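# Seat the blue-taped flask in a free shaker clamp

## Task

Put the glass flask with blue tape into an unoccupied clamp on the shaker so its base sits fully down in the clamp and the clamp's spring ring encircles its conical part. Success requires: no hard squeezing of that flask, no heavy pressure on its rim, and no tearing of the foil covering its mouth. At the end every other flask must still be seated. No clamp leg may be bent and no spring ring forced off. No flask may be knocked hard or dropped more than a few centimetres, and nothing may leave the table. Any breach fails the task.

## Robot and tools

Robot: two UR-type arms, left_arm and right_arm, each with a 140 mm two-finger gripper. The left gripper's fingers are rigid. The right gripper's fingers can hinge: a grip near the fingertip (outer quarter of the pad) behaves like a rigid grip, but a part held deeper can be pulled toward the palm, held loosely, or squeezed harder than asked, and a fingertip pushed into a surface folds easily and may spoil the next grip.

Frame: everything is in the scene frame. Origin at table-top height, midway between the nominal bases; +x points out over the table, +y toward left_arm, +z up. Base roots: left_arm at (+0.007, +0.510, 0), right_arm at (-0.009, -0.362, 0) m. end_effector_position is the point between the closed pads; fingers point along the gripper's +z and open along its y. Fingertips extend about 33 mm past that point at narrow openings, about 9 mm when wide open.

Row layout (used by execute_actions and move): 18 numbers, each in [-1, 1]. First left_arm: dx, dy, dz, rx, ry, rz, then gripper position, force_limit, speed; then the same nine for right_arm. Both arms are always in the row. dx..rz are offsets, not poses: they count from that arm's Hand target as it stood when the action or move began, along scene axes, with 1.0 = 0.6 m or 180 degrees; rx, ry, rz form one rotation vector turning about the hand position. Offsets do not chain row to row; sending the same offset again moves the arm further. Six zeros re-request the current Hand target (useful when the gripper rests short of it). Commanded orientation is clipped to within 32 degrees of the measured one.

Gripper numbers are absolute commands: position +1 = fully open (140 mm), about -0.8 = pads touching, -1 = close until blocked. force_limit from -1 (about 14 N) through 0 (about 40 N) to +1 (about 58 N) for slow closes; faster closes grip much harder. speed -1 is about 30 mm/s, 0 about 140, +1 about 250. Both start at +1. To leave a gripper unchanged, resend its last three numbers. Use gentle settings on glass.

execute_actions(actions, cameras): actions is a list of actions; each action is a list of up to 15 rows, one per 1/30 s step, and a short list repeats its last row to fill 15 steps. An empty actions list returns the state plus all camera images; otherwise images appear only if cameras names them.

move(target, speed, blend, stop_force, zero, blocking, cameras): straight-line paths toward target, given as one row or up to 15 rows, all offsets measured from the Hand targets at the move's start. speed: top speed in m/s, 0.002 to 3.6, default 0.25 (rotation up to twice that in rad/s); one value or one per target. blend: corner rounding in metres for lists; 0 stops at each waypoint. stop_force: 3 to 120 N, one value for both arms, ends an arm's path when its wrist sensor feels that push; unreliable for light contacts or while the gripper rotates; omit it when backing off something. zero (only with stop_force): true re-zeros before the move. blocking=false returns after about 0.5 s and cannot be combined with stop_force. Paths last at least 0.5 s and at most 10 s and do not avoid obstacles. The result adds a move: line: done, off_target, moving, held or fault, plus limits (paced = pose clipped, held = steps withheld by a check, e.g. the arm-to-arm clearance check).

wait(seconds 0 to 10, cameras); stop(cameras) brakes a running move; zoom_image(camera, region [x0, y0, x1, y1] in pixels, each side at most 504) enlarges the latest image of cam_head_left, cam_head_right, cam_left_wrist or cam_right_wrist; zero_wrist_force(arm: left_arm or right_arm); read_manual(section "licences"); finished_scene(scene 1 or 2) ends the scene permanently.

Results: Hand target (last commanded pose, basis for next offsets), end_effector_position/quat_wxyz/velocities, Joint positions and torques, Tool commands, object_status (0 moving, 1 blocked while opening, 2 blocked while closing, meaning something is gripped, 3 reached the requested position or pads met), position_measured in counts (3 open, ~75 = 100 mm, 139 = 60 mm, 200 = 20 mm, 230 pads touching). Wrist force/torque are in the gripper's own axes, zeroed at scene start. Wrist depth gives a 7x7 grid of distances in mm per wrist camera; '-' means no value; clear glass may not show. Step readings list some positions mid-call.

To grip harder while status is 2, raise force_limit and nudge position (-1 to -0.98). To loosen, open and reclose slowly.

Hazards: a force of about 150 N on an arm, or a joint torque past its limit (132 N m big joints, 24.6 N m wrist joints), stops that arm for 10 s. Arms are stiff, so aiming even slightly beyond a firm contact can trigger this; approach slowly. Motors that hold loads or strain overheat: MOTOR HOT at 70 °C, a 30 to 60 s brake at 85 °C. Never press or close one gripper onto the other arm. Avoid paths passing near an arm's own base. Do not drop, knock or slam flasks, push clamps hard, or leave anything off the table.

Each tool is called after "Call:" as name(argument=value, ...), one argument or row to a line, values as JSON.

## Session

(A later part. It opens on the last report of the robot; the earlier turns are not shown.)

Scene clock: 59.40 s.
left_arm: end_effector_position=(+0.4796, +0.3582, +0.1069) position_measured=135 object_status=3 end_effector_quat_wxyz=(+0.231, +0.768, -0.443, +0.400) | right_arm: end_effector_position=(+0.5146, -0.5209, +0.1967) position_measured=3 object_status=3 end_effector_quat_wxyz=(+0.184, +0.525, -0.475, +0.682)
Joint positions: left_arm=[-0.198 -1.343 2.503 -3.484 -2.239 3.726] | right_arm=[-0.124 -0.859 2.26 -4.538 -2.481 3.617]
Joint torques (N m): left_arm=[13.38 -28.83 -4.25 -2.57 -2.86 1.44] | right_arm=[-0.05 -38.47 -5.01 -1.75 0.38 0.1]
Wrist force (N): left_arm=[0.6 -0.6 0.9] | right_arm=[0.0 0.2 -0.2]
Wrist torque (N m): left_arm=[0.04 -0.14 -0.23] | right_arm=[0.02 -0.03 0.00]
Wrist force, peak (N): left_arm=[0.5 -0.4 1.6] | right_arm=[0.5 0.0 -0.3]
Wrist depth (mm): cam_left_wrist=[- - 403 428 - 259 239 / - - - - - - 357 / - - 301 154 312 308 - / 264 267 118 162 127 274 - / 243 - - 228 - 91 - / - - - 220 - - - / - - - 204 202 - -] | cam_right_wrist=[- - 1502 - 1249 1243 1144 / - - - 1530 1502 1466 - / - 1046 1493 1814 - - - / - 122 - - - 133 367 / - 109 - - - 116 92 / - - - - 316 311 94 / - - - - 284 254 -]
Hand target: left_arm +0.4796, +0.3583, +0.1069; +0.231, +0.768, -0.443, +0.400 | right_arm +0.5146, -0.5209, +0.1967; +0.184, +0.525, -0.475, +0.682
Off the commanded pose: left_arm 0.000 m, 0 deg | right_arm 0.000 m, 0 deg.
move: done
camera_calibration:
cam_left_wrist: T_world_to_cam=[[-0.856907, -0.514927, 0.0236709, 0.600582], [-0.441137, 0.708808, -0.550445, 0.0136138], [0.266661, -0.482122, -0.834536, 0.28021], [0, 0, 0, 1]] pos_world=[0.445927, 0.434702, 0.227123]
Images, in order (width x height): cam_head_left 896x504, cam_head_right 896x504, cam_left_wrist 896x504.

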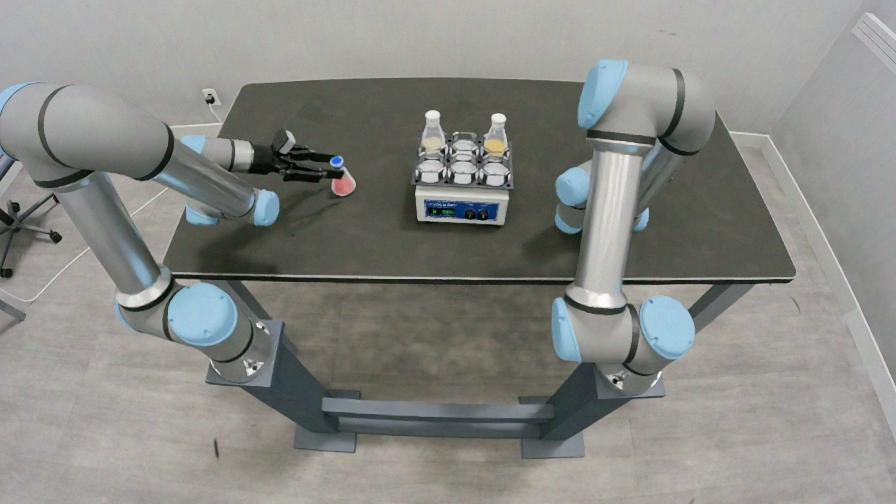

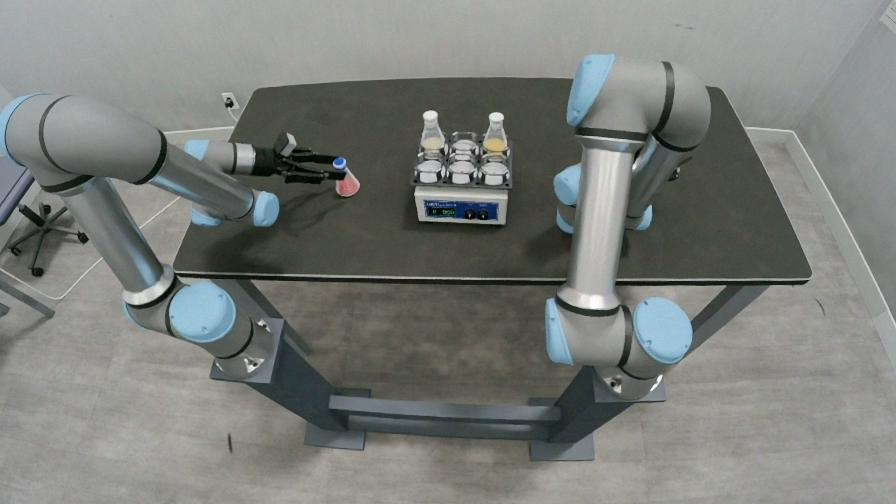

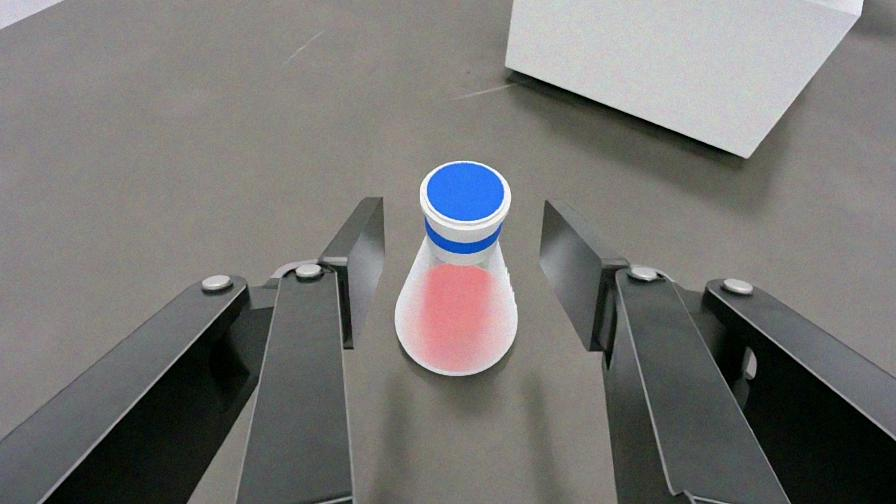

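Call:
move(
  target=[-0.00125,0.0022,-0.0017,0,0,0,-0.05,-0.05,-0.5,0,0,0,0,0,0,1,1,1],
  speed=0.05,
)

Call:
move(
  target=[0,0,0,0,0,0,-1,-0.05,-1,0,0,0,0,0,0,1,1,1],
  cameras=["cam_left_wrist","cam_head_left","cam_head_right"],
  speed=0.05,
)

Call:
zoom_image(
  camera="cam_left_wrist",
  region=[340, 100, 580, 340],
)

Call:
zoom_image(
  camera="cam_head_left",
  region=[310, 140, 370, 200],
)

Scene clock: 68.47 s.
left_arm: end_effector_position=(+0.4789, +0.3597, +0.1059) position_measured=135 object_status=3 end_effector_quat_wxyz=(+0.231, +0.768, -0.443, +0.400) | right_arm: end_effector_position=(+0.5146, -0.5209, +0.1967) position_measured=3 object_status=3 end_effector_quat_wxyz=(+0.184, +0.525, -0.475, +0.682)
Joint positions: left_arm=[-0.194 -1.341 2.505 -3.486 -2.241 3.729] | right_arm=[-0.124 -0.859 2.26 -4.538 -2.481 3.617]
Joint torques (N m): left_arm=[6.53 -19.79 -7.19 -4.79 -2.14 0.55] | right_arm=[1.28 -37.51 -4.57 -1.57 0.48 -0.01]
Wrist force (N): left_arm=[0.5 -0.5 1.0] | right_arm=[0.2 0.1 -0.2]
Wrist torque (N m): left_arm=[0.06 -0.12 -0.27] | right_arm=[0.02 -0.06 0.00]
Wrist force, peak (N): left_arm=[0.7 -0.6 1.0] | right_arm=[0.4 -0.5 -0.2]
Wrist depth (mm): cam_left_wrist=[- - - 399 314 - 385 / 339 - - - - - - / 295 - - 153 306 305 317 / - - 131 244 257 271 - / - - - 224 - 91 - / - - - - - - - / - - 199 - - - -] | cam_right_wrist=[- 1399 1457 - 1360 1269 - / - - - 1550 1449 - - / - 1016 1475 - - 1530 - / - 122 - - - 133 345 / - 109 - - - 123 92 / - - - - 365 - 94 / - - 401 337 280 254 -]
Hand target: left_arm +0.4789, +0.3596, +0.1059; +0.231, +0.768, -0.443, +0.400 | right_arm +0.5146, -0.5209, +0.1967; +0.184, +0.525, -0.475, +0.682
Off the commanded pose: left_arm 0.000 m, 0 deg | right_arm 0.000 m, 0 deg.
move: done

Scene clock: 69.80 s.
left_arm: end_effector_position=(+0.4789, +0.3597, +0.1059) position_measured=188 object_status=0 end_effector_quat_wxyz=(+0.231, +0.768, -0.443, +0.400) | right_arm: end_effector_position=(+0.5146, -0.5209, +0.1967) position_measured=3 object_status=3 end_effector_quat_wxyz=(+0.184, +0.525, -0.475, +0.682)
Joint positions: left_arm=[-0.194 -1.341 2.505 -3.486 -2.241 3.729] | right_arm=[-0.124 -0.859 2.26 -4.538 -2.481 3.617]
Joint torques (N m): left_arm=[-12.89 -25.83 -16.87 -3.59 0.01 -1.19] | right_arm=[0.44 -39.77 -4.61 -1.71 0.38 0.17]
Wrist force (N): left_arm=[2.9 -0.3 -1.9] | right_arm=[0.0 -0.1 -0.1]
Wrist torque (N m): left_arm=[0.04 -0.12 -0.26] | right_arm=[-0.02 -0.01 0.00]
Wrist force, peak (N): left_arm=[2.9 -0.3 -1.9] | right_arm=[0.0 -0.4 -0.3]
Wrist depth (mm): cam_left_wrist=[393 385 412 419 - 254 - / - 336 - - - 304 - / - - - 153 305 - - / - - - 163 270 - - / 243 - 84 225 99 245 246 / - - - 219 - - - / - - - - - - -] | cam_right_wrist=[- 1177 - - 1407 1243 1183 / - - 1256 1530 1787 1360 1237 / - - - - - 1521 - / - 117 - - - 132 330 / - 109 1237 483 422 116 92 / - - - - 345 - 94 / - - - - - 255 -]
Hand target: left_arm +0.4789, +0.3596, +0.1059; +0.231, +0.768, -0.443, +0.400 | right_arm +0.5146, -0.5209, +0.1967; +0.184, +0.525, -0.475, +0.682
Off the commanded pose: left_arm 0.000 m, 0 deg | right_arm 0.000 m, 0 deg.
move: done
camera_calibration:
cam_left_wrist: T_world_to_cam=[[-0.856796, -0.515109, 0.0237539, 0.60079], [-0.441348, 0.708726, -0.550381, 0.0117509], [0.266671, -0.482048, -0.834576, 0.280174], [0, 0, 0, 1]] pos_world=[0.445227, 0.436202, 0.226023]
Images, in order (width x height): cam_head_left 896x504, cam_head_right 896x504, cam_left_wrist 896x504.

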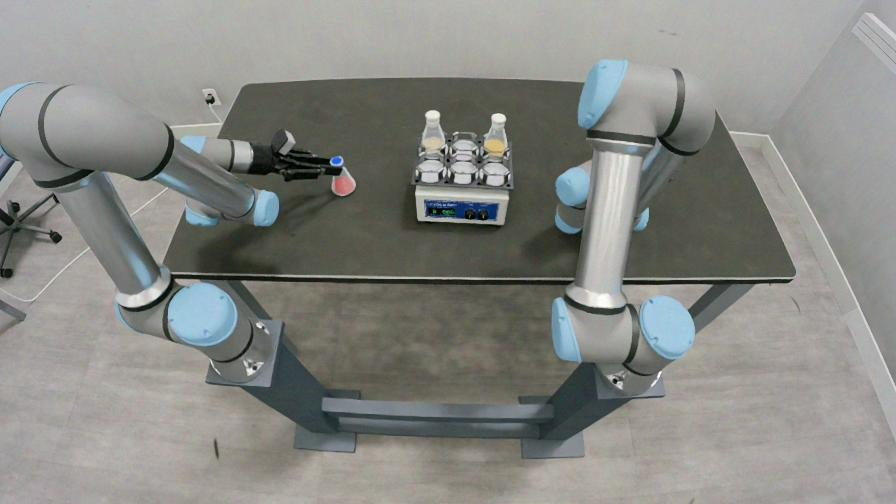

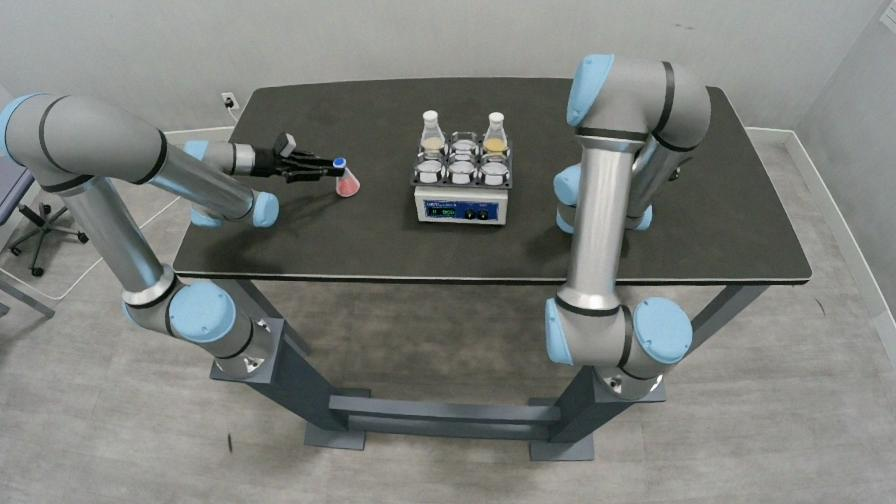

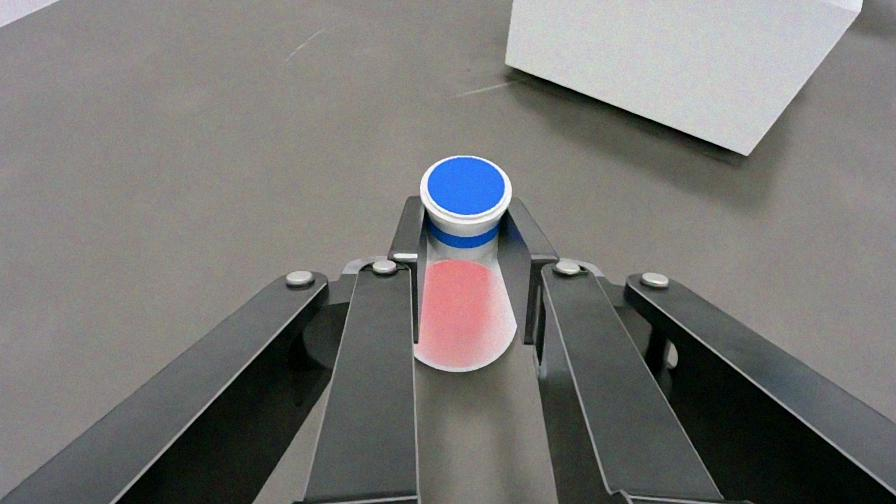

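Scaled by 2.100 from the camera's 896x504 image, which has a finer 1280x720 frame.

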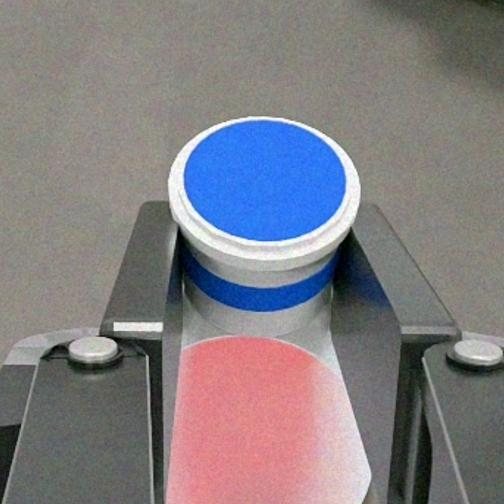

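Scaled by 8.400 from the camera's 896x504 image, which has a finer 1280x720 frame.

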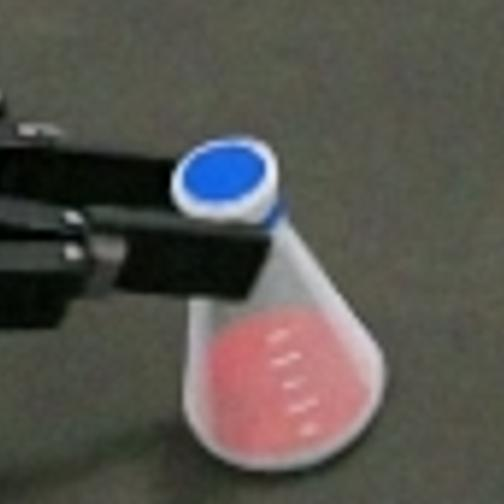

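Call:
wait(
  seconds=1.5,
  cameras=["cam_left_wrist"],
)

Call:
zoom_image(
  camera="cam_left_wrist",
  region=[340, 100, 580, 340],
)

Scene clock: 72.00 s.
left_arm: end_effector_position=(+0.4789, +0.3596, +0.1059) position_measured=188 object_status=2 end_effector_quat_wxyz=(+0.231, +0.768, -0.443, +0.400) | right_arm: end_effector_position=(+0.5146, -0.5209, +0.1967) position_measured=3 object_status=3 end_effector_quat_wxyz=(+0.184, +0.525, -0.475, +0.682)
Joint positions: left_arm=[-0.194 -1.341 2.505 -3.486 -2.241 3.729] | right_arm=[-0.124 -0.859 2.26 -4.538 -2.481 3.617]
Joint torques (N m): left_arm=[-13.52 -25.16 -16.7 -3.46 0.15 -1.15] | right_arm=[-0.13 -37.5 -4.33 -1.67 0.49 0.2]
Wrist force (N): left_arm=[2.3 0.1 -1.1] | right_arm=[0.0 -0.1 -0.3]
Wrist torque (N m): left_arm=[0.07 -0.12 -0.27] | right_arm=[-0.03 -0.02 0.00]
Wrist force, peak (N): left_arm=[3.0 -0.1 -1.8] | right_arm=[0.5 -0.2 -0.3]
Wrist depth (mm): cam_left_wrist=[- - - - 322 272 412 / - 344 - 347 - 299 - / - - 301 149 - 313 - / - 266 267 161 122 266 274 / - - 84 220 100 - 247 / - - - - - - - / - - - - - - -] | cam_right_wrist=[907 - - 1530 1415 1074 - / - - - 1724 1282 - - / - - - 2058 - - - / - 122 - - - 132 341 / - 109 1309 524 465 116 92 / - 1103 - 416 355 288 94 / - 1012 - - 294 257 -]
Hand target: left_arm +0.4789, +0.3596, +0.1059; +0.231, +0.768, -0.443, +0.400 | right_arm +0.5146, -0.5209, +0.1967; +0.184, +0.525, -0.475, +0.682
Tool commands: left_gripper/position=-1.0 left_gripper/force_limit=-0.05 left_gripper/speed=-1.0 right_gripper/position=+1.0 right_gripper/force_limit=+1.0 right_gripper/speed=+1.0
Off the commanded pose: left_arm 0.000 m, 0 deg | right_arm 0.000 m, 0 deg.
wait: 1.50 s; at rest from the start
camera_calibration:
cam_left_wrist: T_world_to_cam=[[-0.856796, -0.515109, 0.0237539, 0.60079], [-0.441348, 0.708726, -0.550381, 0.0117509], [0.266671, -0.482048, -0.834576, 0.280174], [0, 0, 0, 1]] pos_world=[0.445227, 0.436202, 0.226023]
Images, in order (width x height): cam_left_wrist 896x504.

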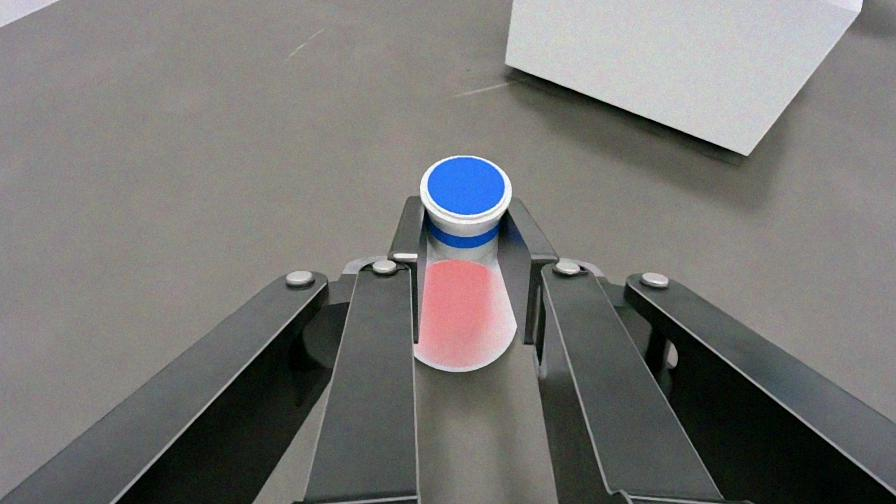

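Scaled by 2.100 from the camera's 896x504 image, which has a finer 1280x720 frame.

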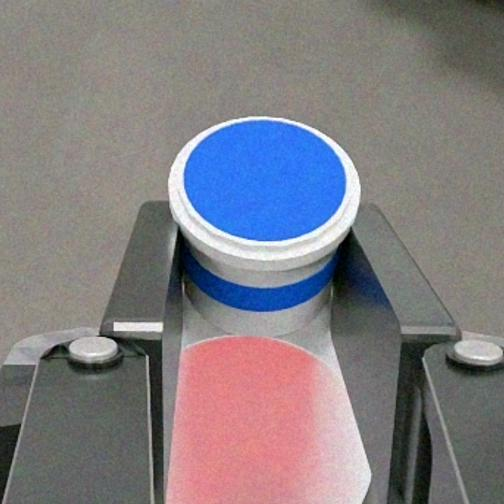

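Call:
move(
  target=[0,0,0.0417,0,0,0,-1,-0.05,-1,0,0,0,0,0,0,1,1,1],
  cameras=["cam_left_wrist","cam_head_left"],
  speed=0.05,
)

Call:
zoom_image(
  camera="cam_head_left",
  region=[310, 120, 370, 200],
)

Scene clock: 74.27 s.
left_arm: end_effector_position=(+0.4789, +0.3596, +0.1309) position_measured=188 object_status=2 end_effector_quat_wxyz=(+0.231, +0.768, -0.443, +0.400) | right_arm: end_effector_position=(+0.5146, -0.5209, +0.1967) position_measured=3 object_status=3 end_effector_quat_wxyz=(+0.184, +0.525, -0.475, +0.682)
Joint positions: left_arm=[-0.194 -1.429 2.488 -3.382 -2.241 3.729] | right_arm=[-0.124 -0.859 2.26 -4.538 -2.481 3.617]
Joint torques (N m): left_arm=[-10.33 -23.76 -6.46 -3.93 -2.28 1.31] | right_arm=[0.8 -38.28 -4.77 -1.55 0.37 0.26]
Wrist force (N): left_arm=[-0.5 -0.3 1.5] | right_arm=[0.2 0.1 0.1]
Wrist torque (N m): left_arm=[0.09 -0.09 -0.25] | right_arm=[0.01 -0.06 0.01]
Wrist force, peak (N): left_arm=[3.0 -0.2 -1.6] | right_arm=[0.6 -0.3 -0.3]
Wrist depth (mm): cam_left_wrist=[434 434 430 448 - 257 444 / 374 - - - - 281 - / - 332 - 149 345 - 352 / - - 104 161 - - 304 / - - 84 224 100 276 271 / - - - - - - - / - - - - - - -] | cam_right_wrist=[- - - 1762 1338 1269 - / - - 1611 1677 1511 1275 - / - - - 1898 1737 - - / - 122 - - 1749 142 364 / - 109 1150 - - 123 92 / - - - - - 287 94 / - - - 352 - 257 -]
Hand target: left_arm +0.4789, +0.3596, +0.1309; +0.231, +0.768, -0.443, +0.400 | right_arm +0.5146, -0.5209, +0.1967; +0.184, +0.525, -0.475, +0.682
Off the commanded pose: left_arm 0.000 m, 0 deg | right_arm 0.000 m, 0 deg.
move: done
camera_calibration:
cam_left_wrist: T_world_to_cam=[[-0.856825, -0.515064, 0.0236762, 0.600158], [-0.441243, 0.708716, -0.550478, 0.025563], [0.266752, -0.48211, -0.834514, 0.300966], [0, 0, 0, 1]] pos_world=[0.445227, 0.436102, 0.251023]
Images, in order (width x height): cam_head_left 896x504, cam_left_wrist 896x504.

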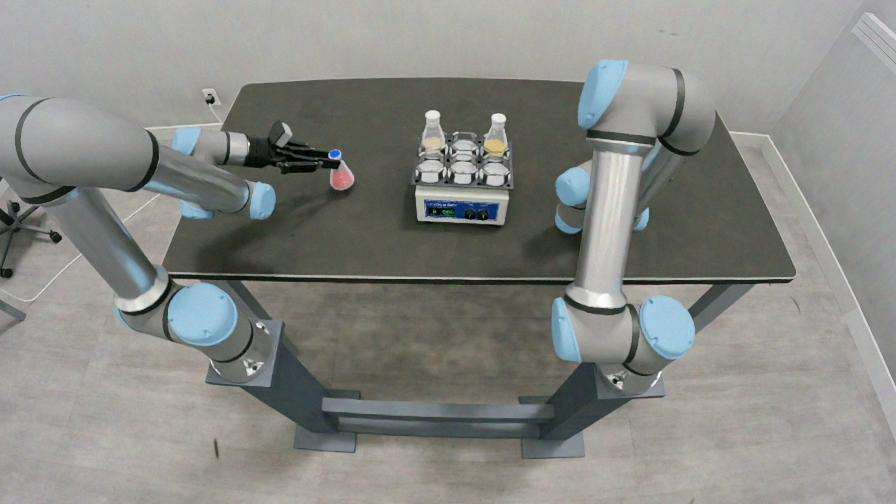

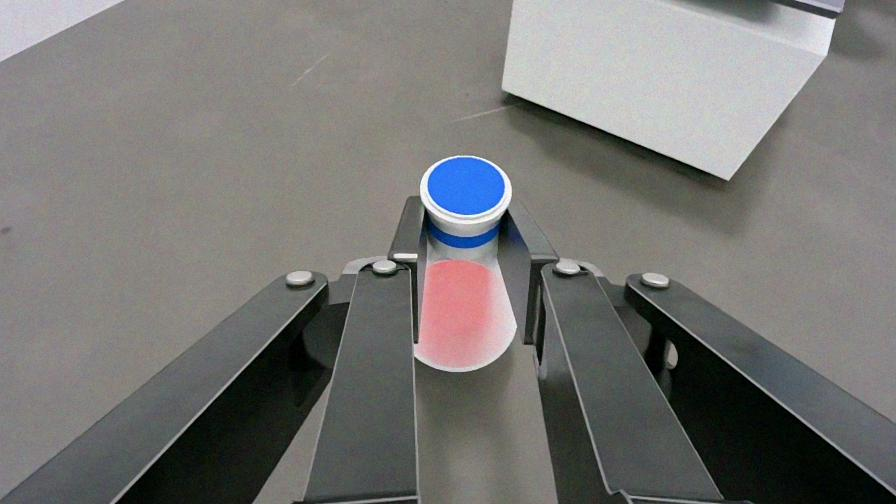

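Scaled by 6.300 from the camera's 896x504 image, which has a finer 1280x720 frame.

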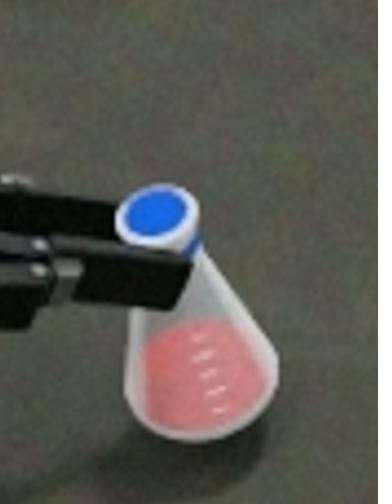

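Call:
move(
  target=[0,0,0.2833,0,0,0,-1,-0.05,-1,-0.1743,0.5015,0.1222,-0.2053,0.0364,0.7568,1,1,1],
  cameras=["all"],
  speed=0.25,
)

Call:
zoom_image(
  camera="cam_right_wrist",
  region=[220, 20, 700, 420],
)

Scene clock: 86.63 s.
left_arm: end_effector_position=(+0.4789, +0.3596, +0.1752) position_measured=188 object_status=2 end_effector_quat_wxyz=(+0.231, +0.768, -0.443, +0.400) end_effector_velocity=(-0.001, +0.000, -0.002) end_effector_angular_velocity=(+0.000, +0.001, +0.000) | right_arm: end_effector_position=(+0.4904, -0.4511, +0.2136) position_measured=3 object_status=3 end_effector_quat_wxyz=(+0.040, +0.627, -0.265, +0.731)
Joint positions: left_arm=[-0.194 -1.566 2.446 -3.201 -2.241 3.729] | right_arm=[-0.46 -0.806 2.65 -5.058 -1.6 3.485]
Joint velocities: left_arm=[0 0.002 0.004 -0.005 0 0] | right_arm=[within noise]
Joint torques (N m): left_arm=[6.75 -10.83 -10.06 -5.66 -2.09 0.91] | right_arm=[11 -45.06 -3.75 -1.5 -0.04 -0.02]
Wrist force (N): left_arm=[-0.6 -0.2 1.2] | right_arm=[0.0 -0.7 -0.6]
Wrist torque (N m): left_arm=[0.10 -0.07 -0.26] | right_arm=[-0.14 0.00 0.05]
Wrist force, peak (N): left_arm=[-0.7 -0.3 1.7] | right_arm=[1.1 3.0 -1.3]
Wrist depth (mm): cam_left_wrist=[- - - - - 272 547 / - - - 448 371 - 439 / 395 - - 150 - 350 - / - 335 101 166 - 358 368 / - - 84 225 100 - 317 / - - - - - - 301 / - - - - - - -] | cam_right_wrist=[- - - 1243 1502 1580 1218 / - - - - 1521 1643 - / - - 1160 1338 1521 - - / 1020 127 1256 - - 133 445 / - 109 1289 - - 116 92 / - - - 419 370 334 95 / - - - 367 323 284 -]
Hand target: left_arm +0.4789, +0.3596, +0.1751; +0.231, +0.768, -0.443, +0.400 (not the last commanded pose) | right_arm +0.4904, -0.4511, +0.2137; +0.040, +0.627, -0.265, +0.731 (not the last commanded pose)
Off the commanded pose: left_arm 0.126 m, 0 deg | right_arm 0.251 m, 109 deg.
move: held (right_arm; a check stopped the path), off_target (left_arm; braked when a check withheld steps of right_arm); limits=held
pose unreachable (right arm): on one or more control steps of this call, first in action 0 (counted from 0), this arm could not follow its commanded pose, so it was not sent that pose on those steps. It may still have moved: this result reports where it is.
cause: moving toward the commanded pose would bring two parts of the arm too close to each other (joints 3 (elbow) to 5 (wrist 2) lie between them).
camera_calibration:
cam_left_wrist: T_world_to_cam=[[-0.856825, -0.515064, 0.0236762, 0.599109], [-0.441243, 0.708716, -0.550478, 0.0499492], [0.266752, -0.48211, -0.834514, 0.337935], [0, 0, 0, 1]] pos_world=[0.445227, 0.436102, 0.295323]
cam_right_wrist: T_world_to_cam=[[-0.416426, -0.848626, -0.326225, -0.104718], [-0.103551, 0.400752, -0.910316, 0.428696], [0.903253, -0.345299, -0.25476, -0.397661], [0, 0, 0, 1]] pos_world=[0.359973, -0.39798, 0.254779]

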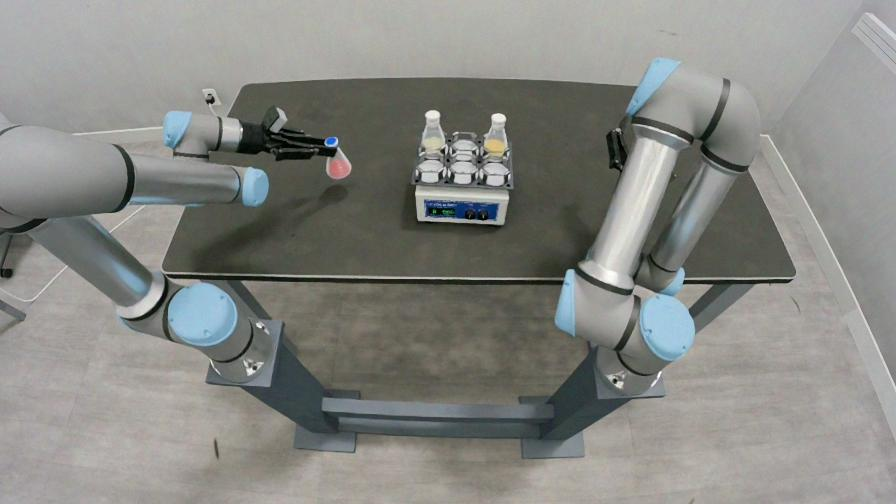

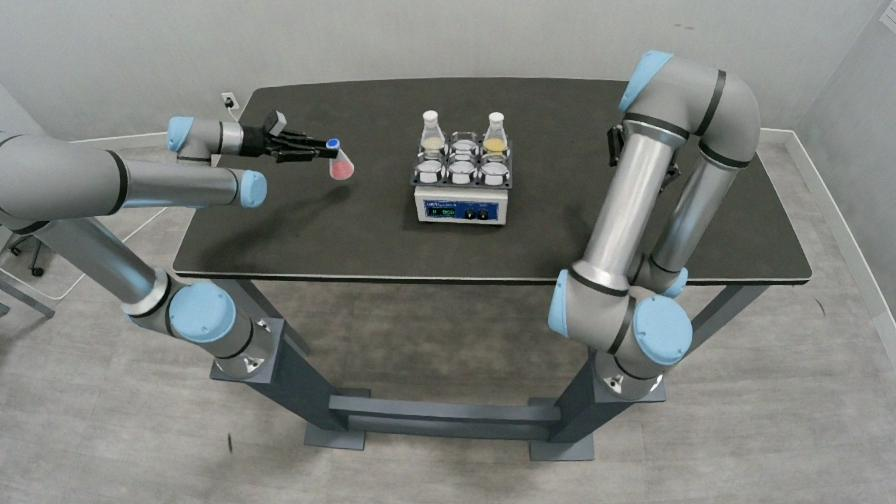

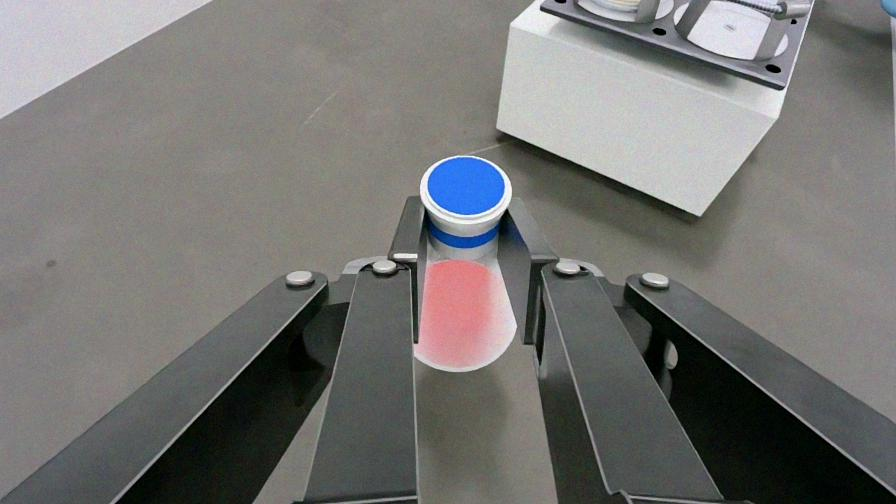

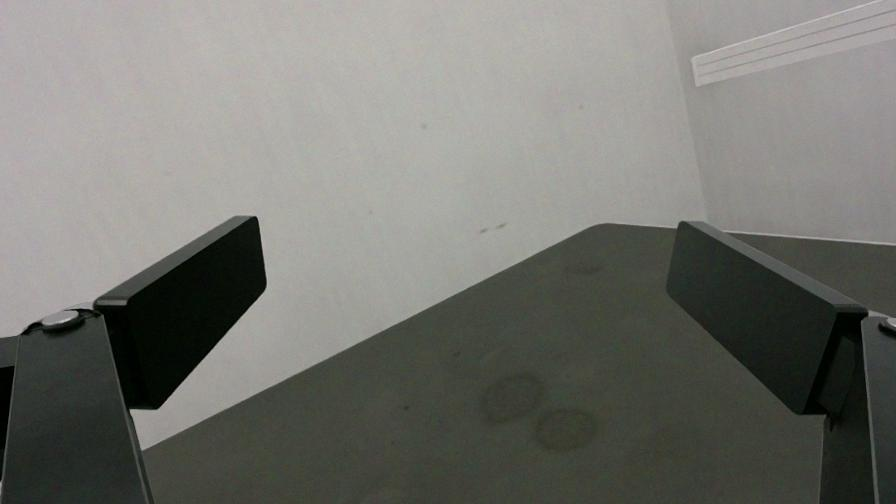

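Scaled by 1.050 from the camera's 896x504 image, which has a finer 1280x720 frame.

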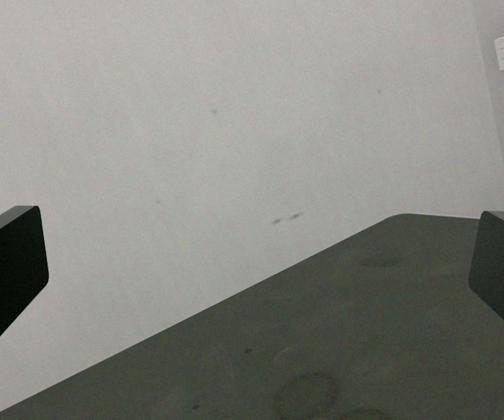

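Call:
move(
  target=[
    [0,0,0.2083,0,0,0,-1,-0.05,-1,0.167,0.05,0.1,0,0,0,1,1,1],
    [0,0,0.2083,0,0,0,-1,-0.05,-1,0.2,0.1518,0.144,-0.0791,0.014,0.2917,1,1,1],
    [0,0,0.2083,0,0,0,-1,-0.05,-1,-0.134,0.3852,0.094,-0.1583,0.028,0.5834,1,1,1],
  ],
  cameras=["all"],
  blend=[0.03,0.03,0],
  speed=0.3,
)

Call:
zoom_image(
  camera="cam_right_wrist",
  region=[220, 20, 700, 420],
)

Scene clock: 94.03 s.
left_arm: end_effector_position=(+0.4789, +0.3596, +0.3001) position_measured=188 object_status=2 end_effector_quat_wxyz=(+0.231, +0.768, -0.443, +0.400) | right_arm: end_effector_position=(+0.4101, -0.2200, +0.2702) position_measured=3 object_status=3 end_effector_quat_wxyz=(-0.407, +0.591, +0.495, +0.489)
Joint positions: left_arm=[-0.194 -1.818 2.25 -2.754 -2.241 3.729] | right_arm=[-0.789 -1.149 2.082 -4.416 0.602 3.424]
Joint torques (N m): left_arm=[-12.64 -19.77 -28.69 -2.81 -2.73 -1.36] | right_arm=[-2.85 -21.69 -1.66 0.01 1.27 1.75]
Wrist force (N): left_arm=[-0.4 -0.4 1.3] | right_arm=[0.1 -0.7 -0.1]
Wrist torque (N m): left_arm=[0.07 -0.10 -0.26] | right_arm=[-0.15 -0.05 -0.05]
Wrist force, peak (N): left_arm=[-3.7 -0.4 3.4] | right_arm=[-1.1 1.8 -2.4]
Wrist depth (mm): cam_left_wrist=[1022 - - - - 444 768 / 964 - - - 408 390 1811 / - - - 149 - - 1659 / - 483 - 163 - - - / - - 84 - 99 - 1355 / - - - - - - 1198 / - - - - - - -] | cam_right_wrist=[2881 803 2814 2782 - - 1172 / 740 770 2986 2721 - 1590 - / 2691 782 - 467 288 - - / 2246 117 - 355 361 133 - / - 109 - 314 336 123 92 / - 1345 - 345 364 - 94 / - - - 376 376 370 -]
Hand target: left_arm +0.4789, +0.3596, +0.3001; +0.231, +0.768, -0.443, +0.400 | right_arm +0.4100, -0.2200, +0.2701; -0.407, +0.591, +0.495, +0.489
Off the commanded pose: left_arm 0.000 m, 0 deg | right_arm 0.000 m, 0 deg.
move: done
camera_calibration:
cam_left_wrist: T_world_to_cam=[[-0.856796, -0.515109, 0.0237539, 0.596177], [-0.441348, 0.708726, -0.550381, 0.118635], [0.266671, -0.482048, -0.834576, 0.442249], [0, 0, 0, 1]] pos_world=[0.445227, 0.436202, 0.420223]
cam_right_wrist: T_world_to_cam=[[0.979479, -0.200379, 0.0216545, -0.447393], [-0.0833652, -0.500615, -0.861647, 0.159488], [0.183497, 0.842159, -0.507047, 0.393605], [0, 0, 0, 1]] pos_world=[0.379283, -0.341284, 0.346686]

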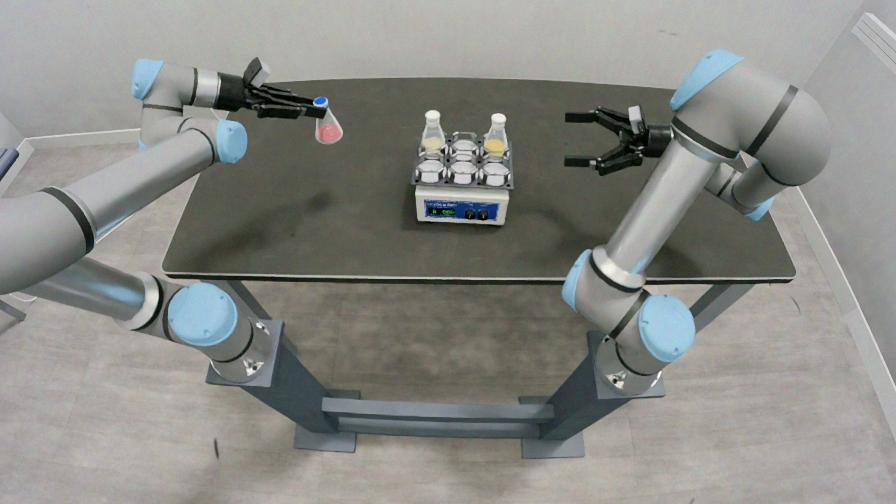

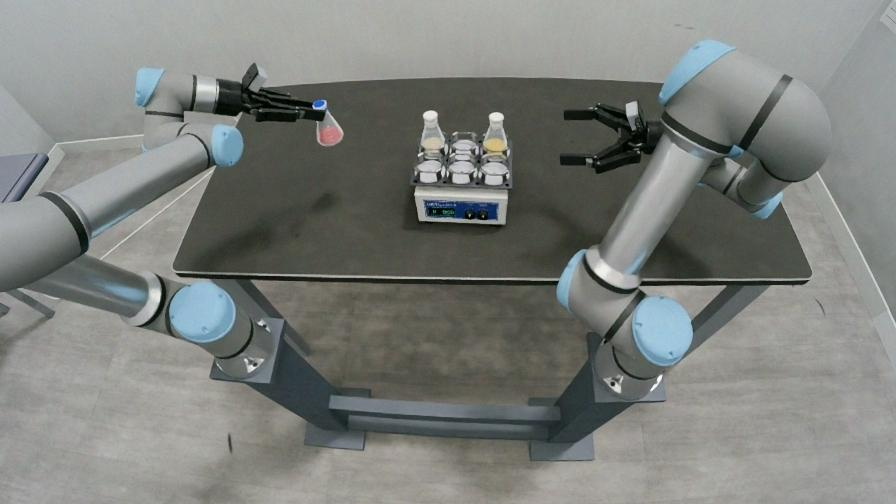

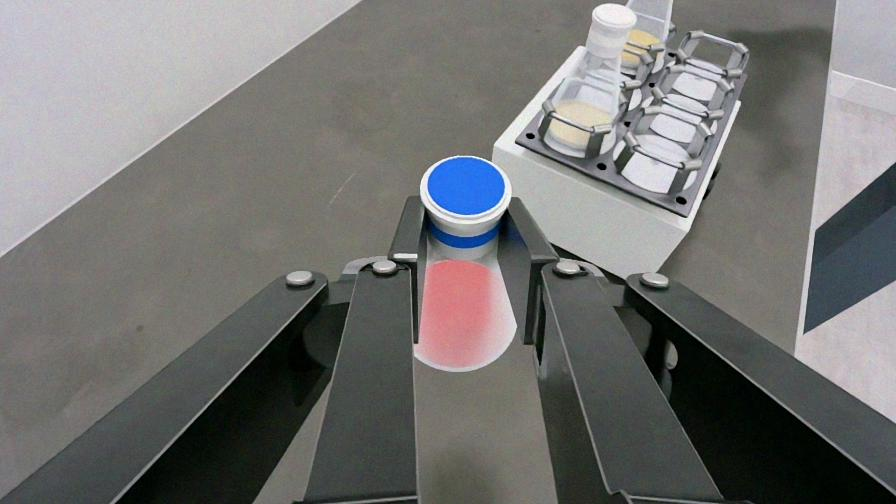

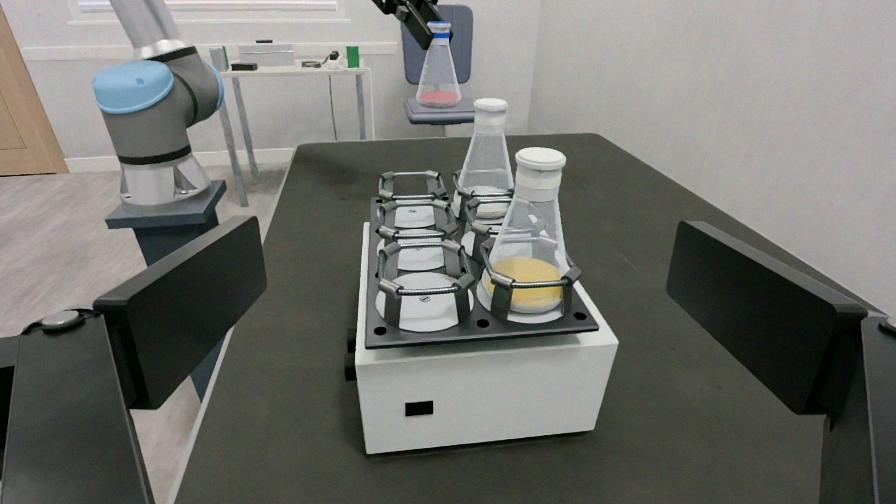

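Scaled by 1.050 from the camera's 896x504 image, which has a finer 1280x720 frame.

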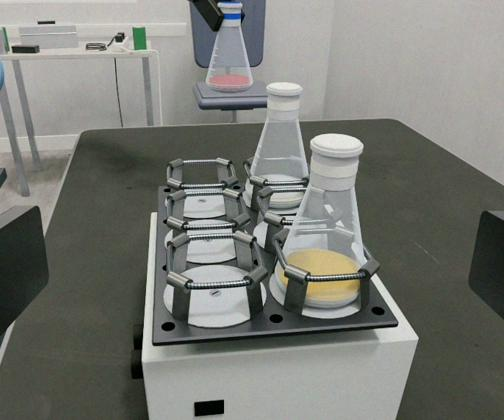

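Call:
zoom_image(
  camera="cam_right_wrist",
  region=[350, 90, 630, 350],
)

Call:
zoom_image(
  camera="cam_left_wrist",
  region=[500, 0, 770, 230],
)

Call:
zoom_image(
  camera="cam_right_wrist",
  region=[360, 160, 490, 340],
)

Scaled by 1.800 from the camera's 896x504 image, which has a finer 1280x720 frame.

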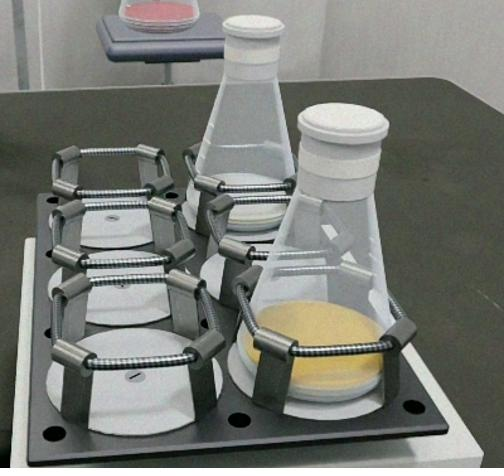

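Scaled by 1.867 from the camera's 896x504 image, which has a finer 1280x720 frame.

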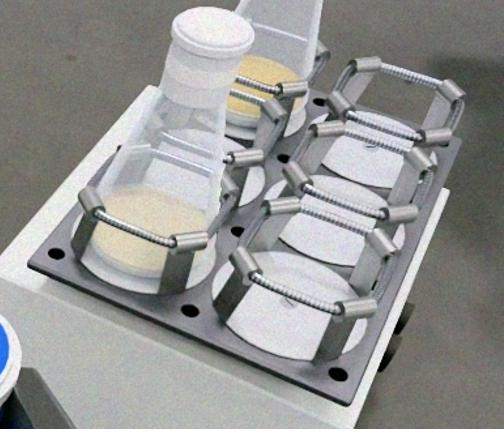

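Scaled by 2.800 from the camera's 896x504 image, which has a finer 1280x720 frame.

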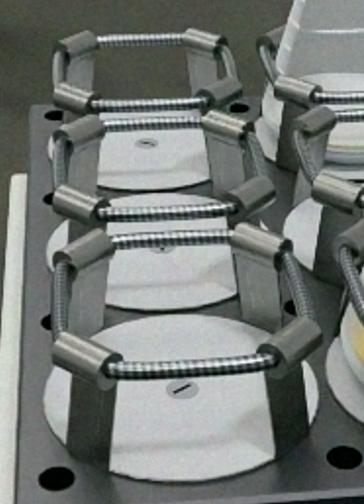

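Call:
zoom_image(
  camera="cam_head_left",
  region=[410, 125, 520, 195],
)

Call:
zoom_image(
  camera="cam_head_right",
  region=[410, 125, 520, 195],
)

Call:
zoom_image(
  camera="cam_head_left",
  region=[290, 80, 350, 150],
)

Call:
zoom_image(
  camera="cam_head_right",
  region=[290, 80, 350, 150],
)

Scaled by 4.582 from the camera's 896x504 image, which has a finer 1280x720 frame.

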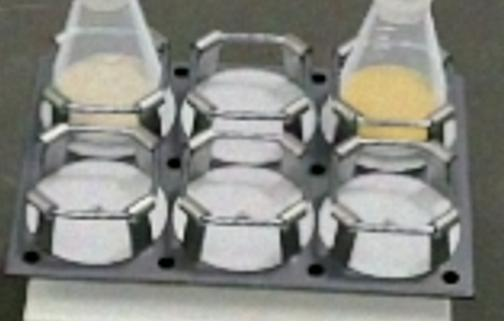

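Scaled by 4.582 from the camera's 896x504 image, which has a finer 1280x720 frame.

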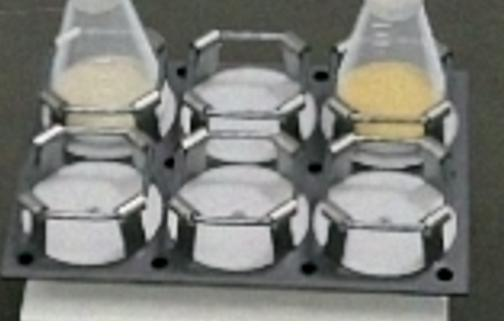

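Scaled by 7.200 from the camera's 896x504 image, which has a finer 1280x720 frame.

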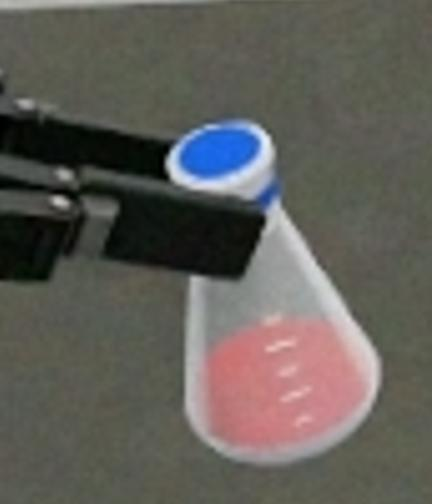

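Scaled by 7.200 from the camera's 896x504 image, which has a finer 1280x720 frame.

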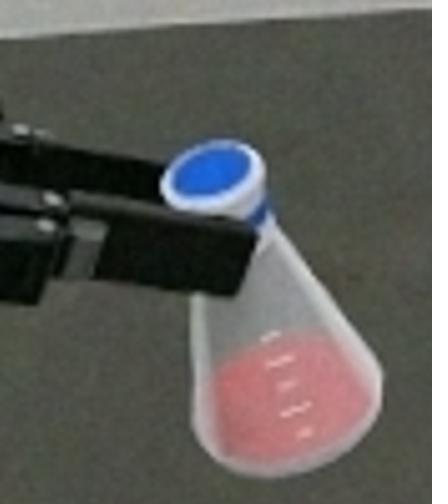

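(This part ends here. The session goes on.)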